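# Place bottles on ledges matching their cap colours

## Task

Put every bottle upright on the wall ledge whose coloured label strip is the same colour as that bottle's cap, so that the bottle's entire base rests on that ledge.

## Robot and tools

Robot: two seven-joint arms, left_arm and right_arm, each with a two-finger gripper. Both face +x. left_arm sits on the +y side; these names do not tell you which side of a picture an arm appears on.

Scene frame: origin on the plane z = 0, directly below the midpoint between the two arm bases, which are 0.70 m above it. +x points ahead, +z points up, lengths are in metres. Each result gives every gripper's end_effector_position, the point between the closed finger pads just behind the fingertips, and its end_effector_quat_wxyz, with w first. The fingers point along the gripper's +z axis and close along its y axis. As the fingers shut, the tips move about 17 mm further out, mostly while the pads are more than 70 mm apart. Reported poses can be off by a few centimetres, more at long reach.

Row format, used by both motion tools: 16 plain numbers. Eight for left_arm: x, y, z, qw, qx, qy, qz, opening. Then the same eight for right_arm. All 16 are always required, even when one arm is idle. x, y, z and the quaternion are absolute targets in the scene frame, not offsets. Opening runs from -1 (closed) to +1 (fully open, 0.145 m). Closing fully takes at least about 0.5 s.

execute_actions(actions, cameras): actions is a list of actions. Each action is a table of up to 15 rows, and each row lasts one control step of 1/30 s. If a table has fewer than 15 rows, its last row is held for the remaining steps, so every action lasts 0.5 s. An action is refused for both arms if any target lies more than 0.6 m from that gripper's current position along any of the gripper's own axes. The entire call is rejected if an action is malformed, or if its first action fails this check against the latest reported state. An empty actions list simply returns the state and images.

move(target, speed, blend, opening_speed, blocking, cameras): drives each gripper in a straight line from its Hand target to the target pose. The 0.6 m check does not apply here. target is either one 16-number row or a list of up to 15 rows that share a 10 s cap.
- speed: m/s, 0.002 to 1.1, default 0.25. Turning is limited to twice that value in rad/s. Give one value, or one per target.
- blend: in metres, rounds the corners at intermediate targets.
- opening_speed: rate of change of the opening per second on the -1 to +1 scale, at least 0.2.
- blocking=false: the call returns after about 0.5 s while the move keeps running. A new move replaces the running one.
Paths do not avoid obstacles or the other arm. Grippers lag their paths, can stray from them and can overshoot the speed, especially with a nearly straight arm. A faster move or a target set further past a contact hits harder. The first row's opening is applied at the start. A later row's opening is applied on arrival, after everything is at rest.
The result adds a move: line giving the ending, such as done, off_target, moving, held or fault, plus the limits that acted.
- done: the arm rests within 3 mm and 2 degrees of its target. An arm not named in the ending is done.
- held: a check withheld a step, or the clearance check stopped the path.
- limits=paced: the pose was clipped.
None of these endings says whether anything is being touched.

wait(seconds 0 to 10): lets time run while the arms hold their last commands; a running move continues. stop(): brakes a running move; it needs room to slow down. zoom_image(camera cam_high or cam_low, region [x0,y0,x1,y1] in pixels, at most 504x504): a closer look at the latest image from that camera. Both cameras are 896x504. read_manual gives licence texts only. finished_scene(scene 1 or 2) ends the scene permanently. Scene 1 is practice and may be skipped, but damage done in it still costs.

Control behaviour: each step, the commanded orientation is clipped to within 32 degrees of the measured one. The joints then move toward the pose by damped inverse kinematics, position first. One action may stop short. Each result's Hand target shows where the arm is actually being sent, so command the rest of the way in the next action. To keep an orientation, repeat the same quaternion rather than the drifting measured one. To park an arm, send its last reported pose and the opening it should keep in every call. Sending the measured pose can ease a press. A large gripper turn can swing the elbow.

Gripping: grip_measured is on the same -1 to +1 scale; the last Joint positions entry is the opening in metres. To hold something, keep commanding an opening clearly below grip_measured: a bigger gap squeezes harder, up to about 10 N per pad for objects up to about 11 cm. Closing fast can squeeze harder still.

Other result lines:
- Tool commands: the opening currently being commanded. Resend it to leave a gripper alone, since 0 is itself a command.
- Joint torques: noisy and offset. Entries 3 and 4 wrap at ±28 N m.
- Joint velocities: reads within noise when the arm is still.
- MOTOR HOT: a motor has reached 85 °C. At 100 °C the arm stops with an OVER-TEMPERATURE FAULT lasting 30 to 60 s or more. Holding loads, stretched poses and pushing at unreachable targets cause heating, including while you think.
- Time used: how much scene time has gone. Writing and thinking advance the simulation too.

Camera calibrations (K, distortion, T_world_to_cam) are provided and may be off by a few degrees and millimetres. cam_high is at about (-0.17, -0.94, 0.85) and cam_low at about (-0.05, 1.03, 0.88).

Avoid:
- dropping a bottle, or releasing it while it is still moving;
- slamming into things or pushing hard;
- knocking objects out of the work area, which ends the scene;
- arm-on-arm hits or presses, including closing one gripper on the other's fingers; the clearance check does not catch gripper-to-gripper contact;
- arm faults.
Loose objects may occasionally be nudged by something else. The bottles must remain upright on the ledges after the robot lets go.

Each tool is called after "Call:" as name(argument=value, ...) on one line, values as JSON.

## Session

Call:
execute_actions(actions=[])

Call:
zoom_image(camera="cam_low", region=[320, 120, 640, 400])

Call:
zoom_image(camera="cam_high", region=[420, 180, 700, 420])

Scene clock: 0.00 s.
left_arm: end_effector_position=(+0.2239, +0.1828, +0.6144) grip_measured=+1.00 end_effector_quat_wxyz=(-0.319, +0.395, -0.515, +0.691) | right_arm: end_effector_position=(+0.4009, -0.1655, +0.3728) grip_measured=+1.00 end_effector_quat_wxyz=(+0.260, +0.265, +0.837, +0.401)
Joint positions: left_arm=[-1.106 0.942 0.535 2.339 -0.48 -0.199 -0.367 0.145] | right_arm=[0.583 0.619 -0.841 0.925 -1.182 -0.496 -0.047 0.145]
Joint velocities: within noise
Joint torques (N m): no reading
Motor temperatures (°C): left_arm=[21 21 22 20 21 23 21] | right_arm=[20 22 22 19 20 19 21]
Hand target: left_arm +0.2239, +0.1828, +0.6144; -0.319, +0.395, -0.515, +0.691 | right_arm +0.4009, -0.1655, +0.3728; +0.260, +0.265, +0.837, +0.401
Tool commands: left_gripper/opening=+1.0 right_gripper/opening=+1.0

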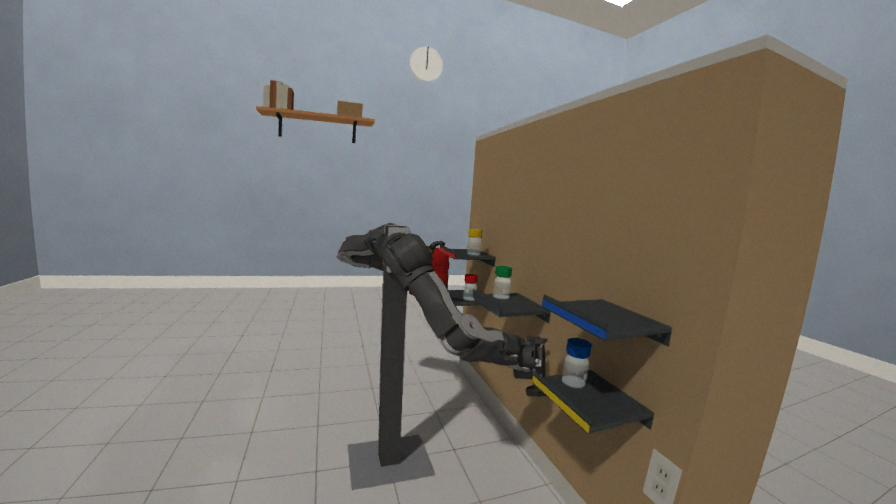

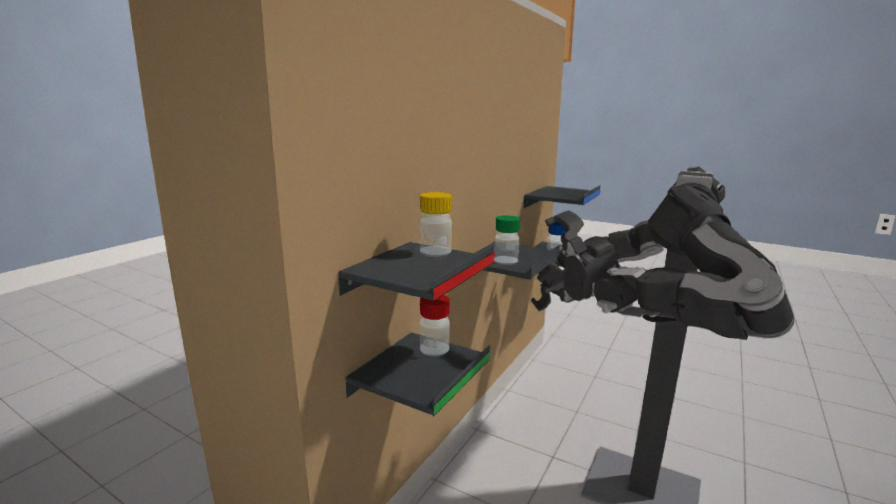

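Scaled by 1.575 from the camera's 896x504 image, which has a finer 1280x720 frame.

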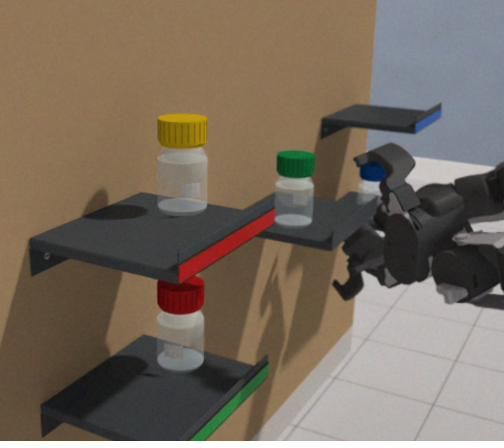

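Scaled by 1.800 from the camera's 896x504 image, which has a finer 1280x720 frame.

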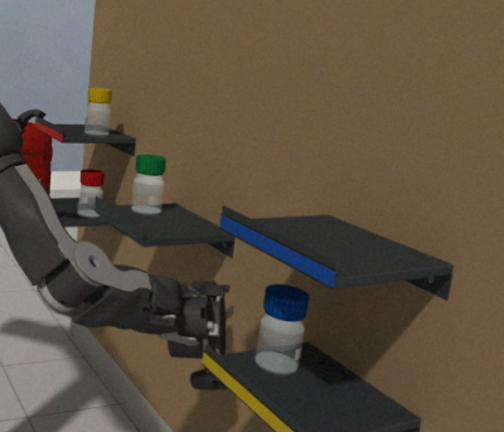

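Call:
move(target=[[0.23,0.24,0.5,-0.25,0.71,0.29,0.59,0.5,0.27,-0.17,0.36,0,0.77,0,0.64,0.5],[0.26,0.2,0.42,-0.4,0.59,0.42,0.56,0.5,0.27,-0.2,0.38,0.4,0.59,-0.42,0.56,0.5],[0.26,0.22,0.54,-0.25,0.71,0.29,0.59,0.5,0.28,-0.25,0.44,0.25,0.71,-0.29,0.59,0.5],[0.28,0.32,0.7,-0.06,0.76,0.07,0.64,0.5,0.29,-0.335,0.505,0.11,0.75,-0.13,0.63,0.5],[0.39,0.336,0.686,-0.06,0.76,0.07,0.64,0.5,0.389,-0.355,0.49,0.06,0.76,-0.07,0.64,0.5]], speed=[0.35,0.35,0.3,0.25,0.15], blend=[0.01,0.01,0.02,0.01,0])

Call:
zoom_image(camera="cam_low", region=[380, 140, 640, 300])

Call:
zoom_image(camera="cam_high", region=[430, 220, 650, 430])

Scene clock: 42.33 s.
left_arm: end_effector_position=(+0.3904, +0.3346, +0.6873) grip_measured=+0.50 end_effector_quat_wxyz=(-0.078, +0.746, +0.035, +0.660) | right_arm: end_effector_position=(+0.3893, -0.3568, +0.4923) grip_measured=+0.50 end_effector_quat_wxyz=(+0.062, +0.760, -0.073, +0.642)
Joint positions: left_arm=[-1.407 1.684 1.439 1.761 1.584 0.163 -0.463 0.112] | right_arm=[0.126 0.853 -0.193 1.363 0.898 0.011 -0.157 0.112]
Joint velocities: within noise
Joint torques (N m): left_arm=[5.18 1.09 3.71 -0.02 -0.03 -0.5 -0.06] | right_arm=[3.81 5.45 2.56 2.56 -0.03 -0.53 0.14]
Motor temperatures (°C): left_arm=[21 21 23 21 21 23 21] | right_arm=[22 23 22 19 20 19 21]
Hand target: left_arm +0.3900, +0.3360, +0.6858; -0.080, +0.748, +0.038, +0.658 | right_arm +0.3890, -0.3550, +0.4900; +0.060, +0.762, -0.070, +0.641
Off the commanded pose: left_arm 0.002 m, 5 deg | right_arm 0.003 m, 0 deg.
joint sent to its limit (left arm) — joint 1 (shoulder pitch), lower limit; joint 5 (forearm roll), upper limit. The joint targets are off in orientation, not in position.
move: off_target (left_arm)

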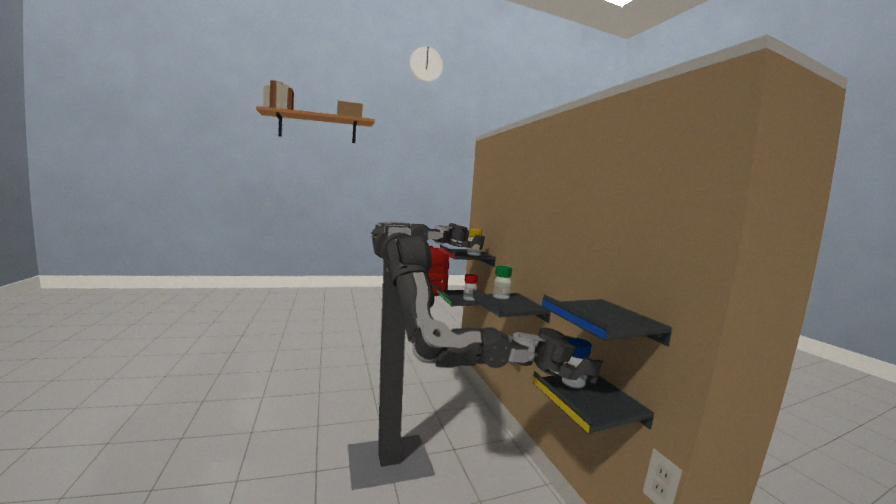

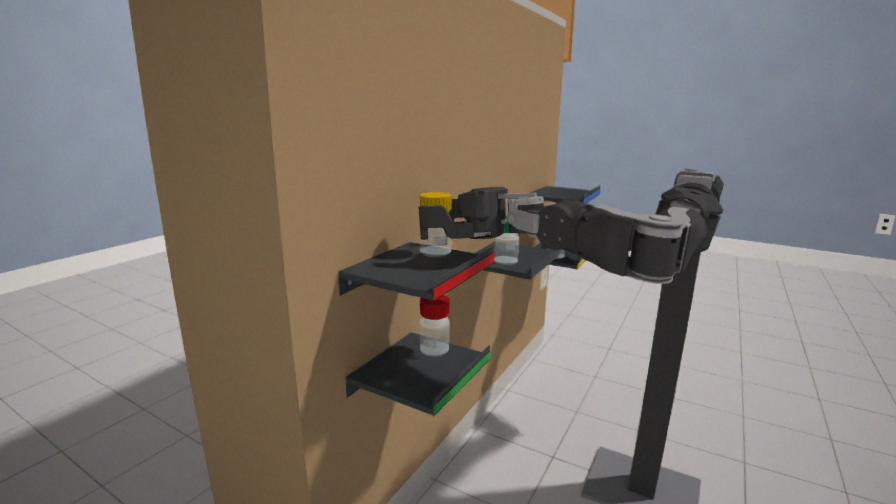

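Scaled by 1.938 from the camera's 896x504 image, which has a finer 1280x720 frame.

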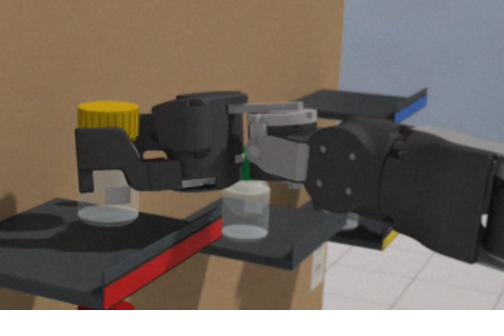

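Scaled by 2.291 from the camera's 896x504 image, which has a finer 1280x720 frame.

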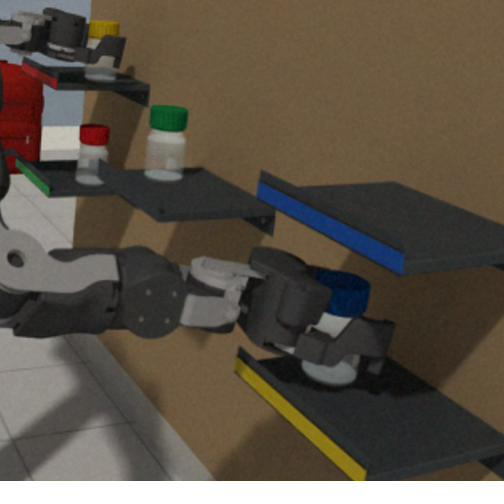

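Call:
move(target=[[0.39,0.336,0.686,-0.08,0.748,0.038,0.658,-0.6,0.389,-0.355,0.49,0.06,0.76,-0.07,0.64,-0.6],[0.39,0.336,0.722,-0.06,0.76,0.07,0.64,-0.6,0.389,-0.355,0.522,0.06,0.76,-0.07,0.64,-0.6],[0.28,0.3,0.722,-0.06,0.76,0.07,0.64,-0.6,0.245,-0.31,0.535,0.11,0.75,-0.13,0.63,-0.6],[0.27,0.14,0.66,0,0.77,0,0.64,-0.6,0.245,-0.29,0.72,0.11,0.75,-0.13,0.63,-0.6],[0.29,-0.03,0.645,0.11,0.75,-0.13,0.63,-0.6,0.29,-0.34,0.73,0.06,0.76,-0.07,0.64,-0.6],[0.387,-0.058,0.635,0.11,0.75,-0.13,0.63,-0.6,0.385,-0.385,0.72,0.06,0.76,-0.07,0.64,-0.6],[0.387,-0.058,0.596,0.11,0.75,-0.13,0.63,-0.6,0.385,-0.385,0.692,0.06,0.76,-0.07,0.64,-0.6],[0.387,-0.058,0.583,0.11,0.75,-0.13,0.63,-0.6,0.385,-0.385,0.68,0.06,0.76,-0.07,0.64,-0.6]], speed=[0.3,0.25,0.3,0.3,0.3,0.25,0.15,0.05], blend=[0,0.005,0.02,0.02,0.02,0.01,0,0], opening_speed=2)

Call:
zoom_image(camera="cam_high", region=[430, 220, 650, 430])

Scene clock: 64.07 s.
left_arm: end_effector_position=(+0.3869, -0.0581, +0.5856) grip_measured=-0.23 end_effector_quat_wxyz=(+0.111, +0.754, -0.130, +0.634) | right_arm: end_effector_position=(+0.3858, -0.3844, +0.6877) grip_measured=-0.56 end_effector_quat_wxyz=(+0.075, +0.748, -0.042, +0.659)
Joint positions: left_arm=[0.833 0.16 -1.104 1.653 0.977 0.403 -0.906 0.058] | right_arm=[-1.307 1.622 1.345 1.596 1.558 0.169 -0.239 0.034]
Joint velocities: within noise
Joint torques (N m): left_arm=[7.61 -1.17 1.66 2.89 -0.38 -0.65 0.24] | right_arm=[2.91 1.96 3.43 0.46 0.03 0.1 -0.14]
Motor temperatures (°C): left_arm=[22 21 24 21 21 24 21] | right_arm=[21 23 23 19 20 20 21]
Hand target: left_arm +0.3870, -0.0581, +0.5832; +0.111, +0.754, -0.131, +0.634 | right_arm +0.3848, -0.3851, +0.6801; +0.077, +0.757, -0.042, +0.647
Off the commanded pose: left_arm 0.003 m, 0 deg | right_arm 0.008 m, 4 deg.
joint sent to its limit (right arm) — joint 1 (shoulder pitch), lower limit; joint 5 (forearm roll), upper limit. The joint targets are off in orientation, not in position.
move: off_target (right_arm); limits=paced

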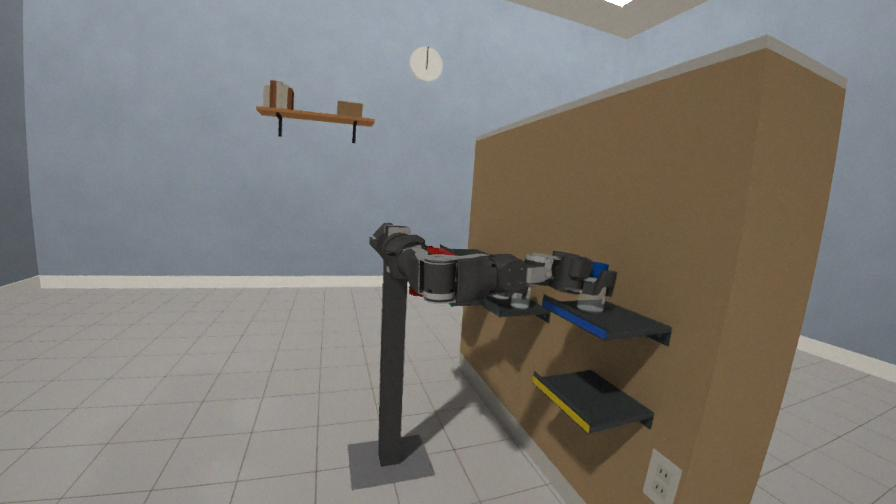

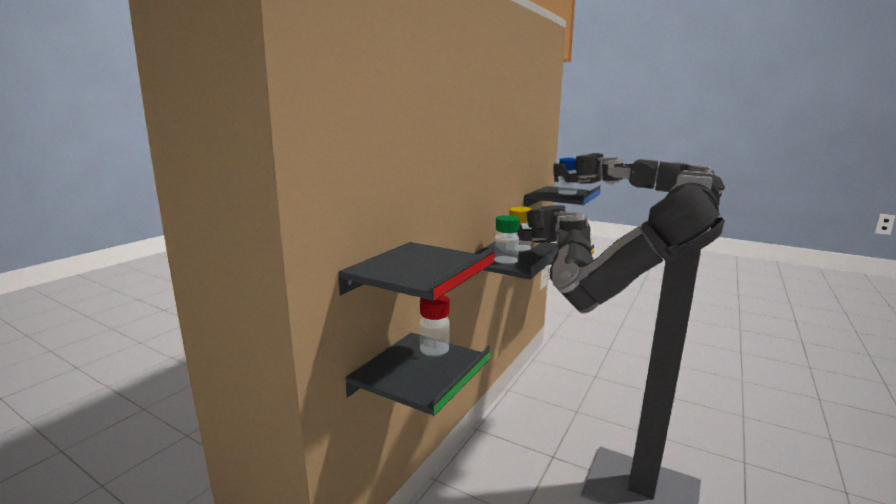

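Scaled by 2.291 from the camera's 896x504 image, which has a finer 1280x720 frame.

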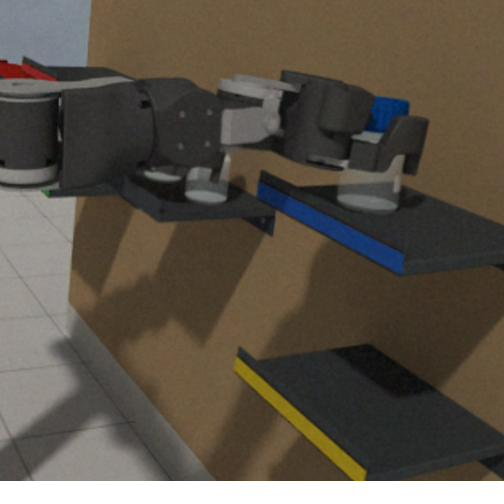

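Call:
move(target=[[0.387,-0.058,0.585,0.11,0.75,-0.13,0.63,0.3,0.385,-0.385,0.686,0.075,0.748,-0.042,0.659,0.3],[0.285,-0.02,0.598,0.11,0.75,-0.13,0.63,0.3,0.285,-0.36,0.7,0.075,0.748,-0.042,0.659,0.3],[0.26,0.2,0.48,-0.25,0.71,0.29,0.59,0.3,0.24,-0.26,0.55,0.25,0.71,-0.29,0.59,0.3],[0.285,0.325,0.505,-0.06,0.76,0.07,0.64,0.3,0.26,-0.2,0.45,0.4,0.59,-0.42,0.56,0.3],[0.385,0.34,0.491,-0.06,0.76,0.07,0.64,0.3,0.28,-0.09,0.6,0,0.77,0,0.64,0.3],[0.39,0.34,0.49,-0.06,0.76,0.07,0.64,0.3,0.387,-0.058,0.591,0,0.77,0,0.64,0.3],[0.39,0.34,0.49,-0.06,0.76,0.07,0.64,-0.6,0.387,-0.058,0.591,0,0.77,0,0.64,-0.6]], speed=[0.3,0.25,0.35,0.3,0.25,0.2,0.2], blend=[0,0.01,0.02,0.02,0.01,0,0], opening_speed=2)

Call:
zoom_image(camera="cam_low", region=[340, 180, 640, 420])

Scene clock: 92.63 s.
left_arm: end_effector_position=(+0.3899, +0.3415, +0.4926) grip_measured=-0.24 end_effector_quat_wxyz=(-0.063, +0.760, +0.070, +0.643) | right_arm: end_effector_position=(+0.3443, -0.1006, +0.6089) grip_measured=-0.60 end_effector_quat_wxyz=(-0.192, +0.747, +0.267, +0.577)
Joint positions: left_arm=[0.111 0.789 -0.151 1.413 0.826 0.057 -0.182 0.057] | right_arm=[-1.311 1.997 1.024 2.034 1.559 -0.062 -0.194 0.03]
Joint velocities: within noise
Joint torques (N m): left_arm=[6.16 4.81 1.65 3.14 0.05 -0.68 0.19] | right_arm=[4.52 1.04 5.26 0.57 0.07 -0.31 0.16]
Motor temperatures (°C): left_arm=[23 21 25 21 22 24 22] | right_arm=[21 23 23 19 20 19 21]
Hand target: left_arm +0.3900, +0.3400, +0.4901; -0.060, +0.762, +0.070, +0.641 | right_arm +0.3438, -0.0996, +0.6093; -0.194, +0.747, +0.269, +0.576
Off the commanded pose: left_arm 0.003 m, 0 deg | right_arm 0.063 m, 39 deg; orientation clipped.
joint sent to its limit (right arm) — joint 1 (shoulder pitch), lower limit; joint 2 (shoulder roll), upper limit; joint 5 (forearm roll), upper limit. The joint targets are off in position and orientation.
move: off_target (right_arm); target 7's new opening was sent with right_arm's hand 0.063 m and 39 deg from that target; limits=paced

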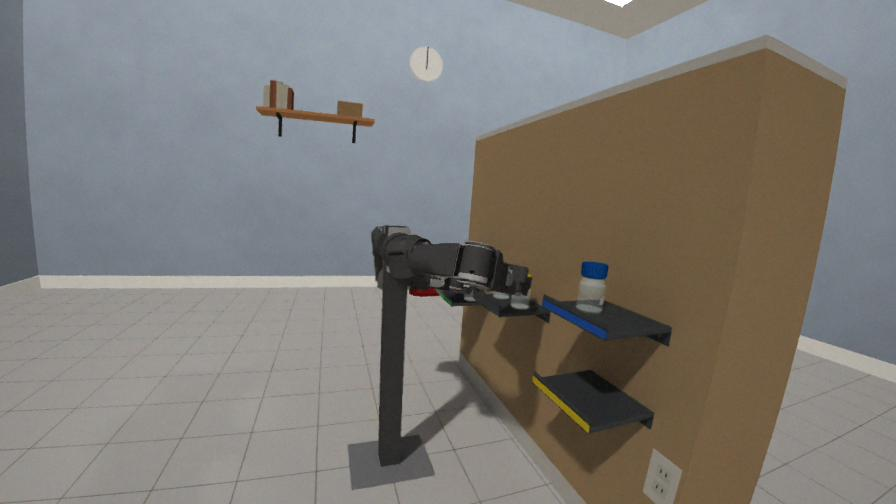

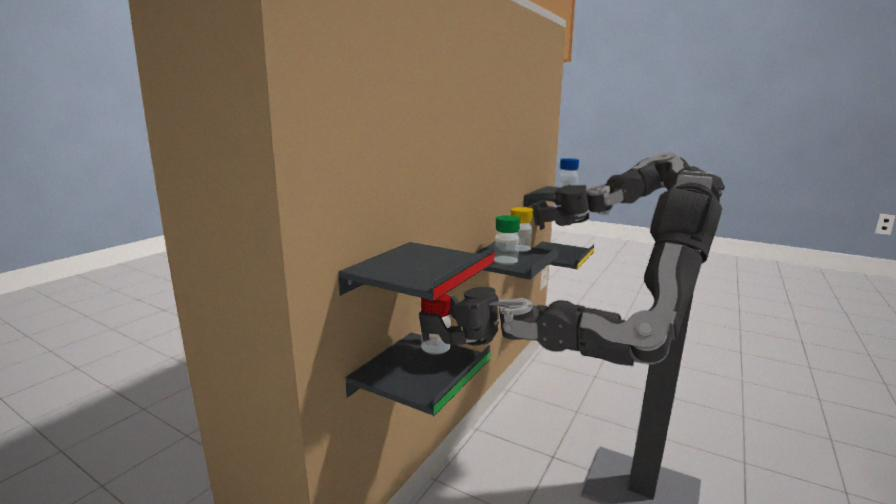

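Scaled by 1.680 from the camera's 896x504 image, which has a finer 1280x720 frame.

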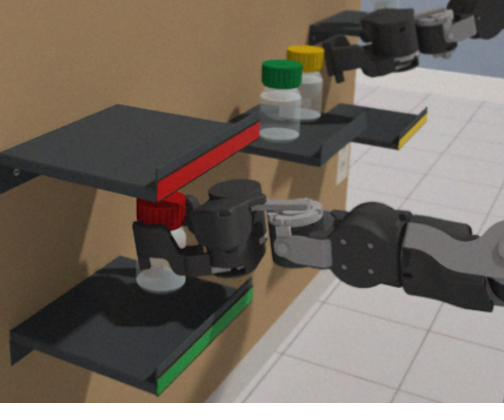

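Call:
move(target=[[0.39,0.34,0.518,-0.06,0.76,0.07,0.64,-0.6,0.27,-0.17,0.58,0.06,0.76,-0.07,0.64,-0.6],[0.28,0.32,0.527,-0.06,0.76,0.07,0.64,-0.6,0.24,-0.28,0.52,0,0.77,0,0.64,-0.6],[0.25,0.25,0.55,-0.25,0.71,0.29,0.59,-0.6,0.22,-0.28,0.5,0.25,0.71,-0.29,0.59,0.3],[0.26,0.27,0.69,-0.11,0.75,0.13,0.63,-0.6,0.26,-0.2,0.42,0.4,0.59,-0.42,0.56,0.3],[0.29,0.33,0.725,-0.06,0.76,0.07,0.64,-0.6,0.26,-0.17,0.52,0.11,0.75,-0.13,0.63,0.3],[0.387,0.385,0.72,-0.06,0.76,0.07,0.64,-0.6,0.28,-0.09,0.6,0,0.77,0,0.64,0.3],[0.387,0.385,0.692,-0.06,0.76,0.07,0.64,-0.6,0.31,-0.062,0.596,0,0.77,0,0.64,0.3],[0.387,0.385,0.678,-0.06,0.76,0.07,0.64,-0.6,0.32,-0.062,0.595,0,0.77,0,0.64,0.3]], speed=[0.2,0.25,0.3,0.35,0.35,0.3,0.15,0.05], blend=[0.005,0.01,0,0.01,0.02,0.01,0,0], opening_speed=2)

Scene clock: 129.23 s.
left_arm: end_effector_position=(+0.3880, +0.3844, +0.6855) grip_measured=-0.24 end_effector_quat_wxyz=(-0.068, +0.751, +0.054, +0.655) | right_arm: end_effector_position=(+0.3194, -0.0621, +0.5952) grip_measured=+0.30 end_effector_quat_wxyz=(+0.002, +0.769, +0.000, +0.639)
Joint positions: left_arm=[-1.405 1.634 1.445 1.587 1.584 0.178 -0.252 0.057] | right_arm=[0.291 0.212 -0.712 2.203 0.656 0.77 -1.096 0.098]
Joint velocities: within noise
Joint torques (N m): left_arm=[4.39 1.15 2.03 0.59 0.07 -0.27 -0.01] | right_arm=[3.76 -0.49 1.63 3 -0.23 -0.29 0.14]
Motor temperatures (°C): left_arm=[23 22 24 22 21 24 21] | right_arm=[22 22 24 19 20 19 21]
Hand target: left_arm +0.3869, +0.3850, +0.6780; -0.070, +0.760, +0.054, +0.644 | right_arm +0.3200, -0.0621, +0.5951; +0.000, +0.769, +0.000, +0.639
Off the commanded pose: left_arm 0.008 m, 3 deg | right_arm 0.001 m, 0 deg.
joint sent to its limit (left arm) — joint 1 (shoulder pitch), lower limit; joint 5 (forearm roll), upper limit. The joint targets still meet the commanded pose.
move: off_target (left_arm); limits=paced

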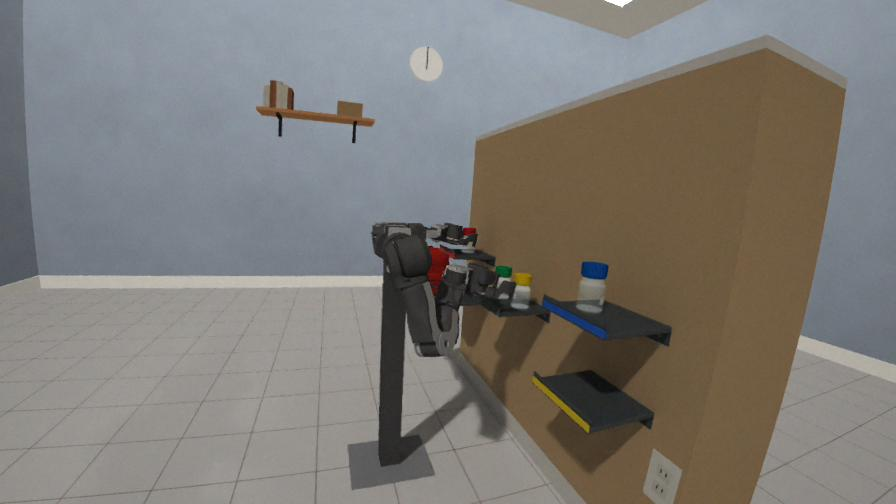

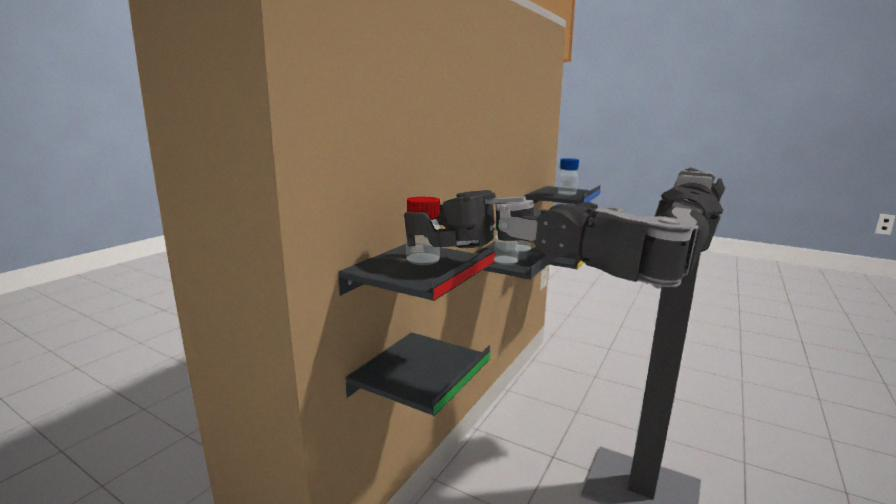

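Call:
move(target=[[0.388,0.384,0.684,-0.068,0.751,0.054,0.655,0.3,0.32,-0.062,0.595,0,0.77,0,0.64,0.3],[0.285,0.35,0.7,-0.07,0.75,0.05,0.65,0.3,0.387,-0.058,0.591,0,0.77,0,0.64,0.3],[0.24,0.31,0.58,0,0.77,0,0.64,0.3,0.387,-0.058,0.591,0,0.77,0,0.64,-0.6],[0.22,0.28,0.5,-0.25,0.71,0.29,0.59,0.3,0.387,-0.058,0.63,0,0.77,0,0.64,-0.6],[0.26,0.2,0.42,-0.4,0.59,0.42,0.56,0.3,0.28,-0.07,0.64,0.06,0.76,-0.07,0.64,-0.6],[0.26,0.17,0.5,-0.11,0.75,0.13,0.63,0.3,0.265,-0.2,0.53,0.25,0.71,-0.29,0.59,-0.6],[0.28,0.1,0.59,0,0.77,0,0.64,0.3,0.28,-0.33,0.525,0.11,0.75,-0.13,0.63,-0.6],[0.3,0.055,0.595,0.06,0.76,-0.07,0.64,0.3,0.385,-0.38,0.525,0.06,0.76,-0.07,0.64,-0.6],[0.38,0.046,0.591,0.06,0.76,-0.07,0.64,0.3,0.385,-0.38,0.498,0.06,0.76,-0.07,0.64,-0.6],[0.381,0.046,0.591,0.06,0.76,-0.07,0.64,0.3,0.385,-0.38,0.488,0.06,0.76,-0.07,0.64,-0.6]], speed=[0.3,0.25,0.4,0.35,0.4,0.4,0.35,0.3,0.2,0.05], blend=[0,0,0,0.01,0.02,0.02,0.02,0.01,0,0], opening_speed=2)

Call:
zoom_image(camera="cam_high", region=[430, 220, 650, 430])

Call:
zoom_image(camera="cam_low", region=[340, 180, 640, 420])

Scene clock: 168.30 s.
left_arm: end_effector_position=(+0.3808, +0.0475, +0.5932) grip_measured=+0.30 end_effector_quat_wxyz=(+0.058, +0.760, -0.068, +0.644) | right_arm: end_effector_position=(+0.3859, -0.3818, +0.4932) grip_measured=-0.24 end_effector_quat_wxyz=(+0.063, +0.757, -0.071, +0.647)
Joint positions: left_arm=[0.493 0.29 -0.658 1.933 0.731 0.655 -0.745 0.098] | right_arm=[0.161 0.976 -0.319 1.277 1.043 -0.107 -0.113 0.058]
Joint velocities: within noise
Joint torques (N m): left_arm=[6.98 -0.59 0.87 3.06 -0.11 -0.57 0.23] | right_arm=[3.49 5.63 2.54 1.66 0.06 -0.35 0.15]
Motor temperatures (°C): left_arm=[22 21 24 21 21 24 21] | right_arm=[22 22 23 20 20 20 21]
Hand target: left_arm +0.3810, +0.0460, +0.5911; +0.060, +0.762, -0.070, +0.641 | right_arm +0.3849, -0.3799, +0.4879; +0.060, +0.762, -0.070, +0.641
Off the commanded pose: left_arm 0.003 m, 0 deg | right_arm 0.006 m, 1 deg.
move: off_target (right_arm)

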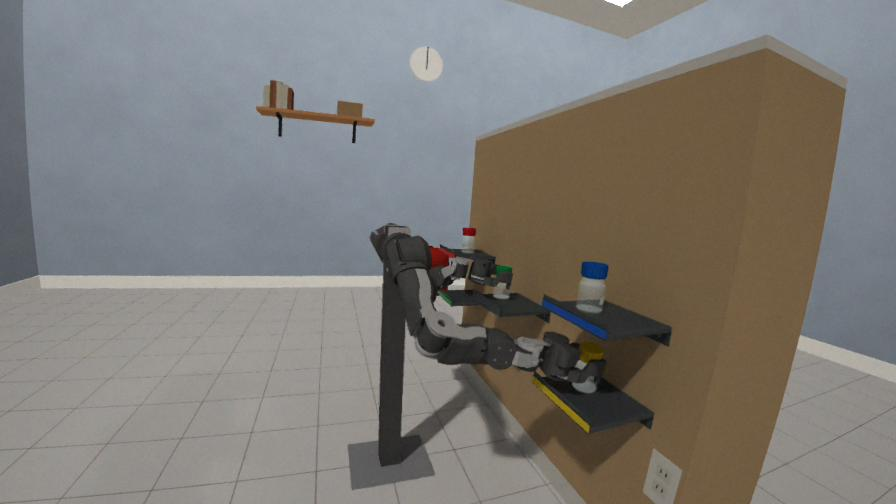

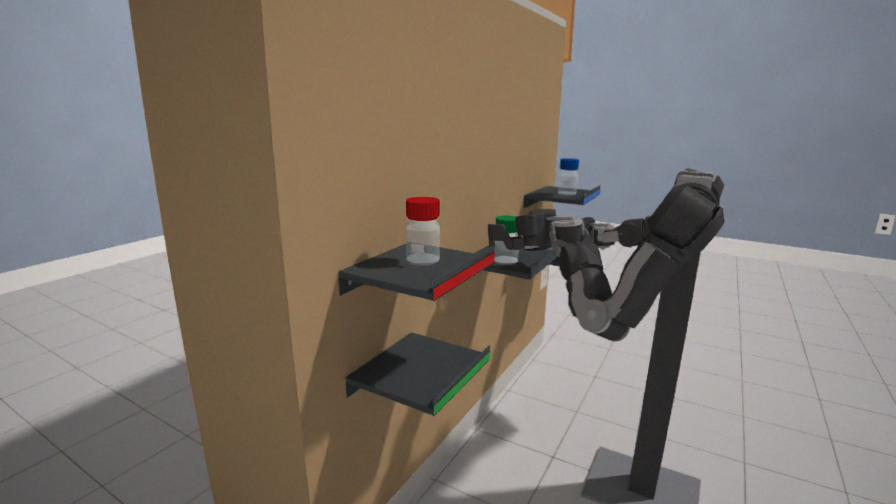

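Scaled by 2.291 from the camera's 896x504 image, which has a finer 1280x720 frame.

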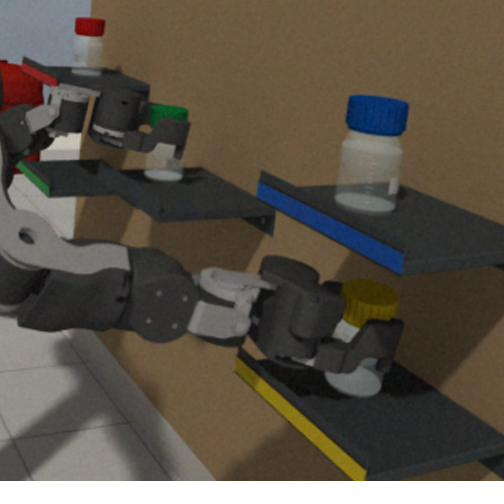

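Scaled by 1.680 from the camera's 896x504 image, which has a finer 1280x720 frame.

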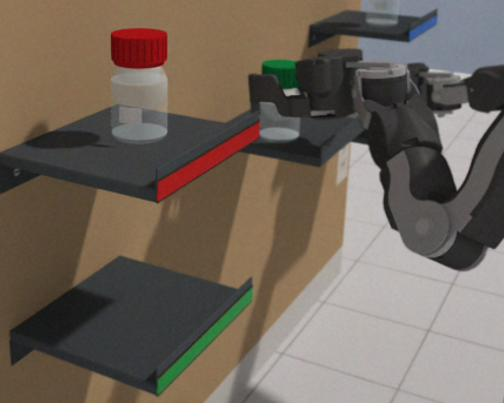

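Call:
move(target=[[0.381,0.046,0.591,0.06,0.76,-0.07,0.64,-0.6,0.386,-0.382,0.491,0.063,0.757,-0.07,0.647,0.3],[0.381,0.046,0.63,0.06,0.76,-0.07,0.64,-0.6,0.29,-0.35,0.505,0.06,0.76,-0.07,0.64,0.3],[0.28,0.07,0.64,-0.06,0.76,0.07,0.64,-0.6,0.26,-0.25,0.5,0.25,0.71,-0.29,0.59,0.3],[0.265,0.2,0.54,-0.25,0.71,0.29,0.59,-0.6,0.26,-0.25,0.5,0.25,0.71,-0.29,0.59,0.3],[0.28,0.33,0.535,-0.11,0.75,0.13,0.63,-0.6,0.26,-0.25,0.5,0.25,0.71,-0.29,0.59,0.3],[0.385,0.38,0.535,-0.06,0.76,0.07,0.64,-0.6,0.26,-0.25,0.5,0.25,0.71,-0.29,0.59,0.3],[0.385,0.38,0.512,-0.06,0.76,0.07,0.64,-0.6,0.26,-0.25,0.5,0.25,0.71,-0.29,0.59,0.3],[0.385,0.38,0.498,-0.06,0.76,0.07,0.64,-0.6,0.26,-0.25,0.5,0.25,0.71,-0.29,0.59,0.3]], speed=[0.3,0.25,0.35,0.35,0.35,0.3,0.15,0.05], blend=[0,0.005,0.02,0.02,0.02,0.01,0,0], opening_speed=2)

Scene clock: 188.90 s.
left_arm: end_effector_position=(+0.3854, +0.3824, +0.5034) grip_measured=-0.26 end_effector_quat_wxyz=(-0.065, +0.757, +0.071, +0.646) | right_arm: end_effector_position=(+0.2605, -0.2492, +0.5008) grip_measured=+0.30 end_effector_quat_wxyz=(+0.246, +0.710, -0.290, +0.592)
Joint positions: left_arm=[0.153 1.008 -0.31 1.317 1.065 -0.085 -0.133 0.056] | right_arm=[-0.172 0.465 -0.424 2.069 0.516 0.167 -1.378 0.098]
Joint velocities: within noise
Joint torques (N m): left_arm=[5.6 5.53 1.66 1.96 0.1 -0.53 0.28] | right_arm=[2.12 1.33 1.44 3.29 -0.53 0.08 -0.16]
Motor temperatures (°C): left_arm=[24 21 23 21 21 24 21] | right_arm=[22 23 23 20 20 20 21]
Hand target: left_arm +0.3849, +0.3799, +0.4980; -0.060, +0.762, +0.070, +0.641 | right_arm +0.2600, -0.2501, +0.5001; +0.250, +0.710, -0.290, +0.590
Off the commanded pose: left_arm 0.006 m, 1 deg | right_arm 0.001 m, 1 deg.
move: off_target (left_arm)

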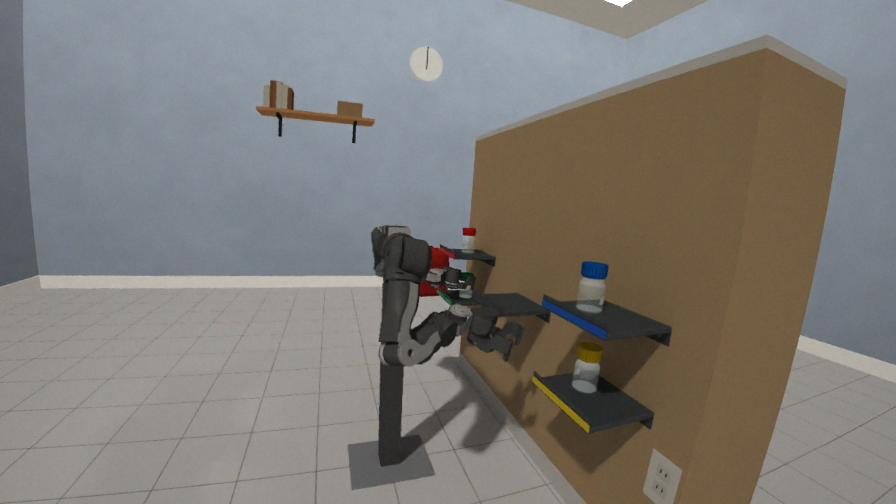

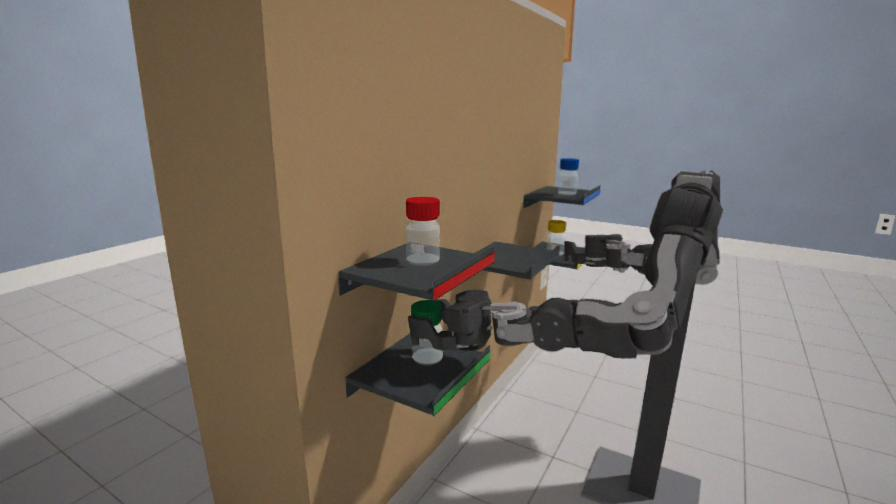

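Contact. Release and back off.

Call:
move(target=[[0.385,0.382,0.502,-0.065,0.757,0.07,0.646,0.3,0.26,-0.25,0.5,0.25,0.71,-0.29,0.59,0.3],[0.29,0.35,0.52,-0.06,0.76,0.07,0.64,0.3,0.26,-0.25,0.5,0.25,0.71,-0.29,0.59,0.3]], speed=0.25, opening_speed=2)

Scene clock: 195.90 s.
left_arm: end_effector_position=(+0.2905, +0.3507, +0.5209) grip_measured=+0.30 end_effector_quat_wxyz=(-0.061, +0.761, +0.071, +0.642) | right_arm: end_effector_position=(+0.2605, -0.2492, +0.5008) grip_measured=+0.30 end_effector_quat_wxyz=(+0.246, +0.710, -0.290, +0.592)
Joint positions: left_arm=[-0.793 1.165 0.28 1.865 1.163 -0.258 -0.346 0.098] | right_arm=[-0.172 0.465 -0.424 2.069 0.516 0.167 -1.378 0.098]
Joint velocities: within noise
Joint torques (N m): left_arm=[1.89 4.68 2.55 2.84 -0.05 -0.63 0.14] | right_arm=[2.23 1.54 1.37 3.26 -0.56 0.08 -0.13]
Motor temperatures (°C): left_arm=[23 22 23 21 21 24 21] | right_arm=[21 23 22 20 20 19 21]
Hand target: left_arm +0.2900, +0.3500, +0.5200; -0.060, +0.762, +0.070, +0.641 | right_arm +0.2600, -0.2501, +0.5001; +0.250, +0.710, -0.290, +0.590
Off the commanded pose: left_arm 0.001 m, 0 deg | right_arm 0.001 m, 1 deg.
move: done

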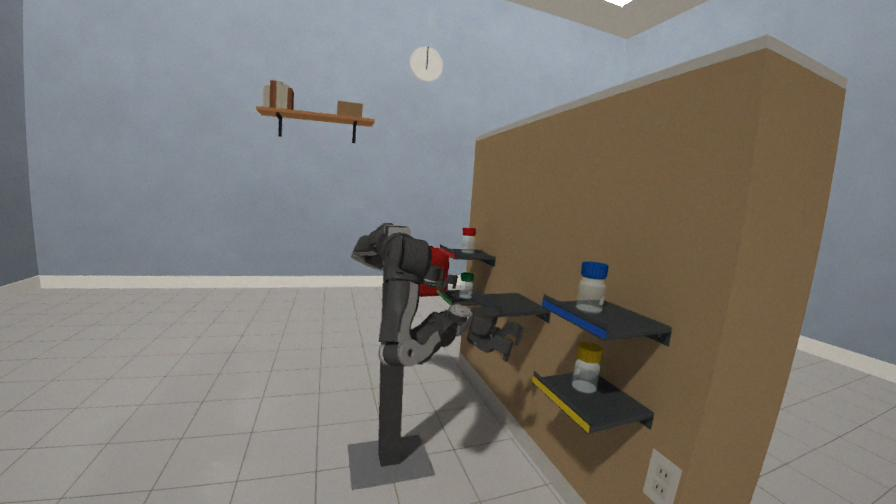

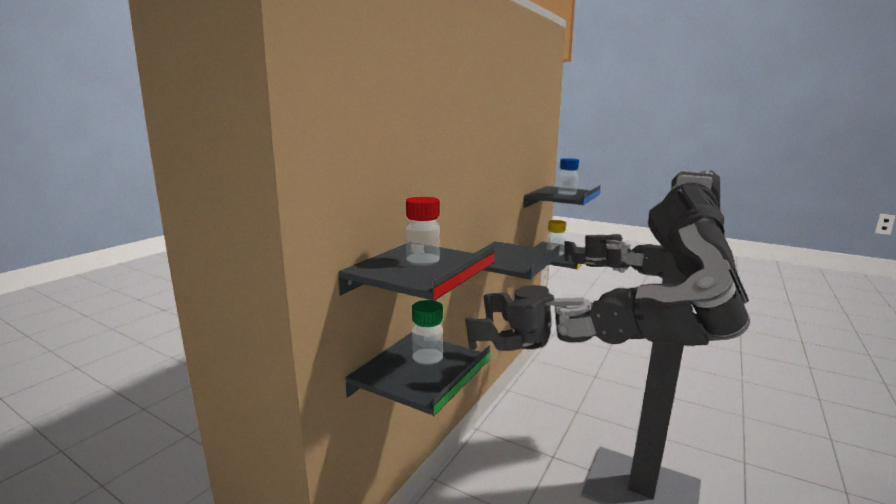

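Call:
finished_scene(scene=2)

The scene is finished: the task was done.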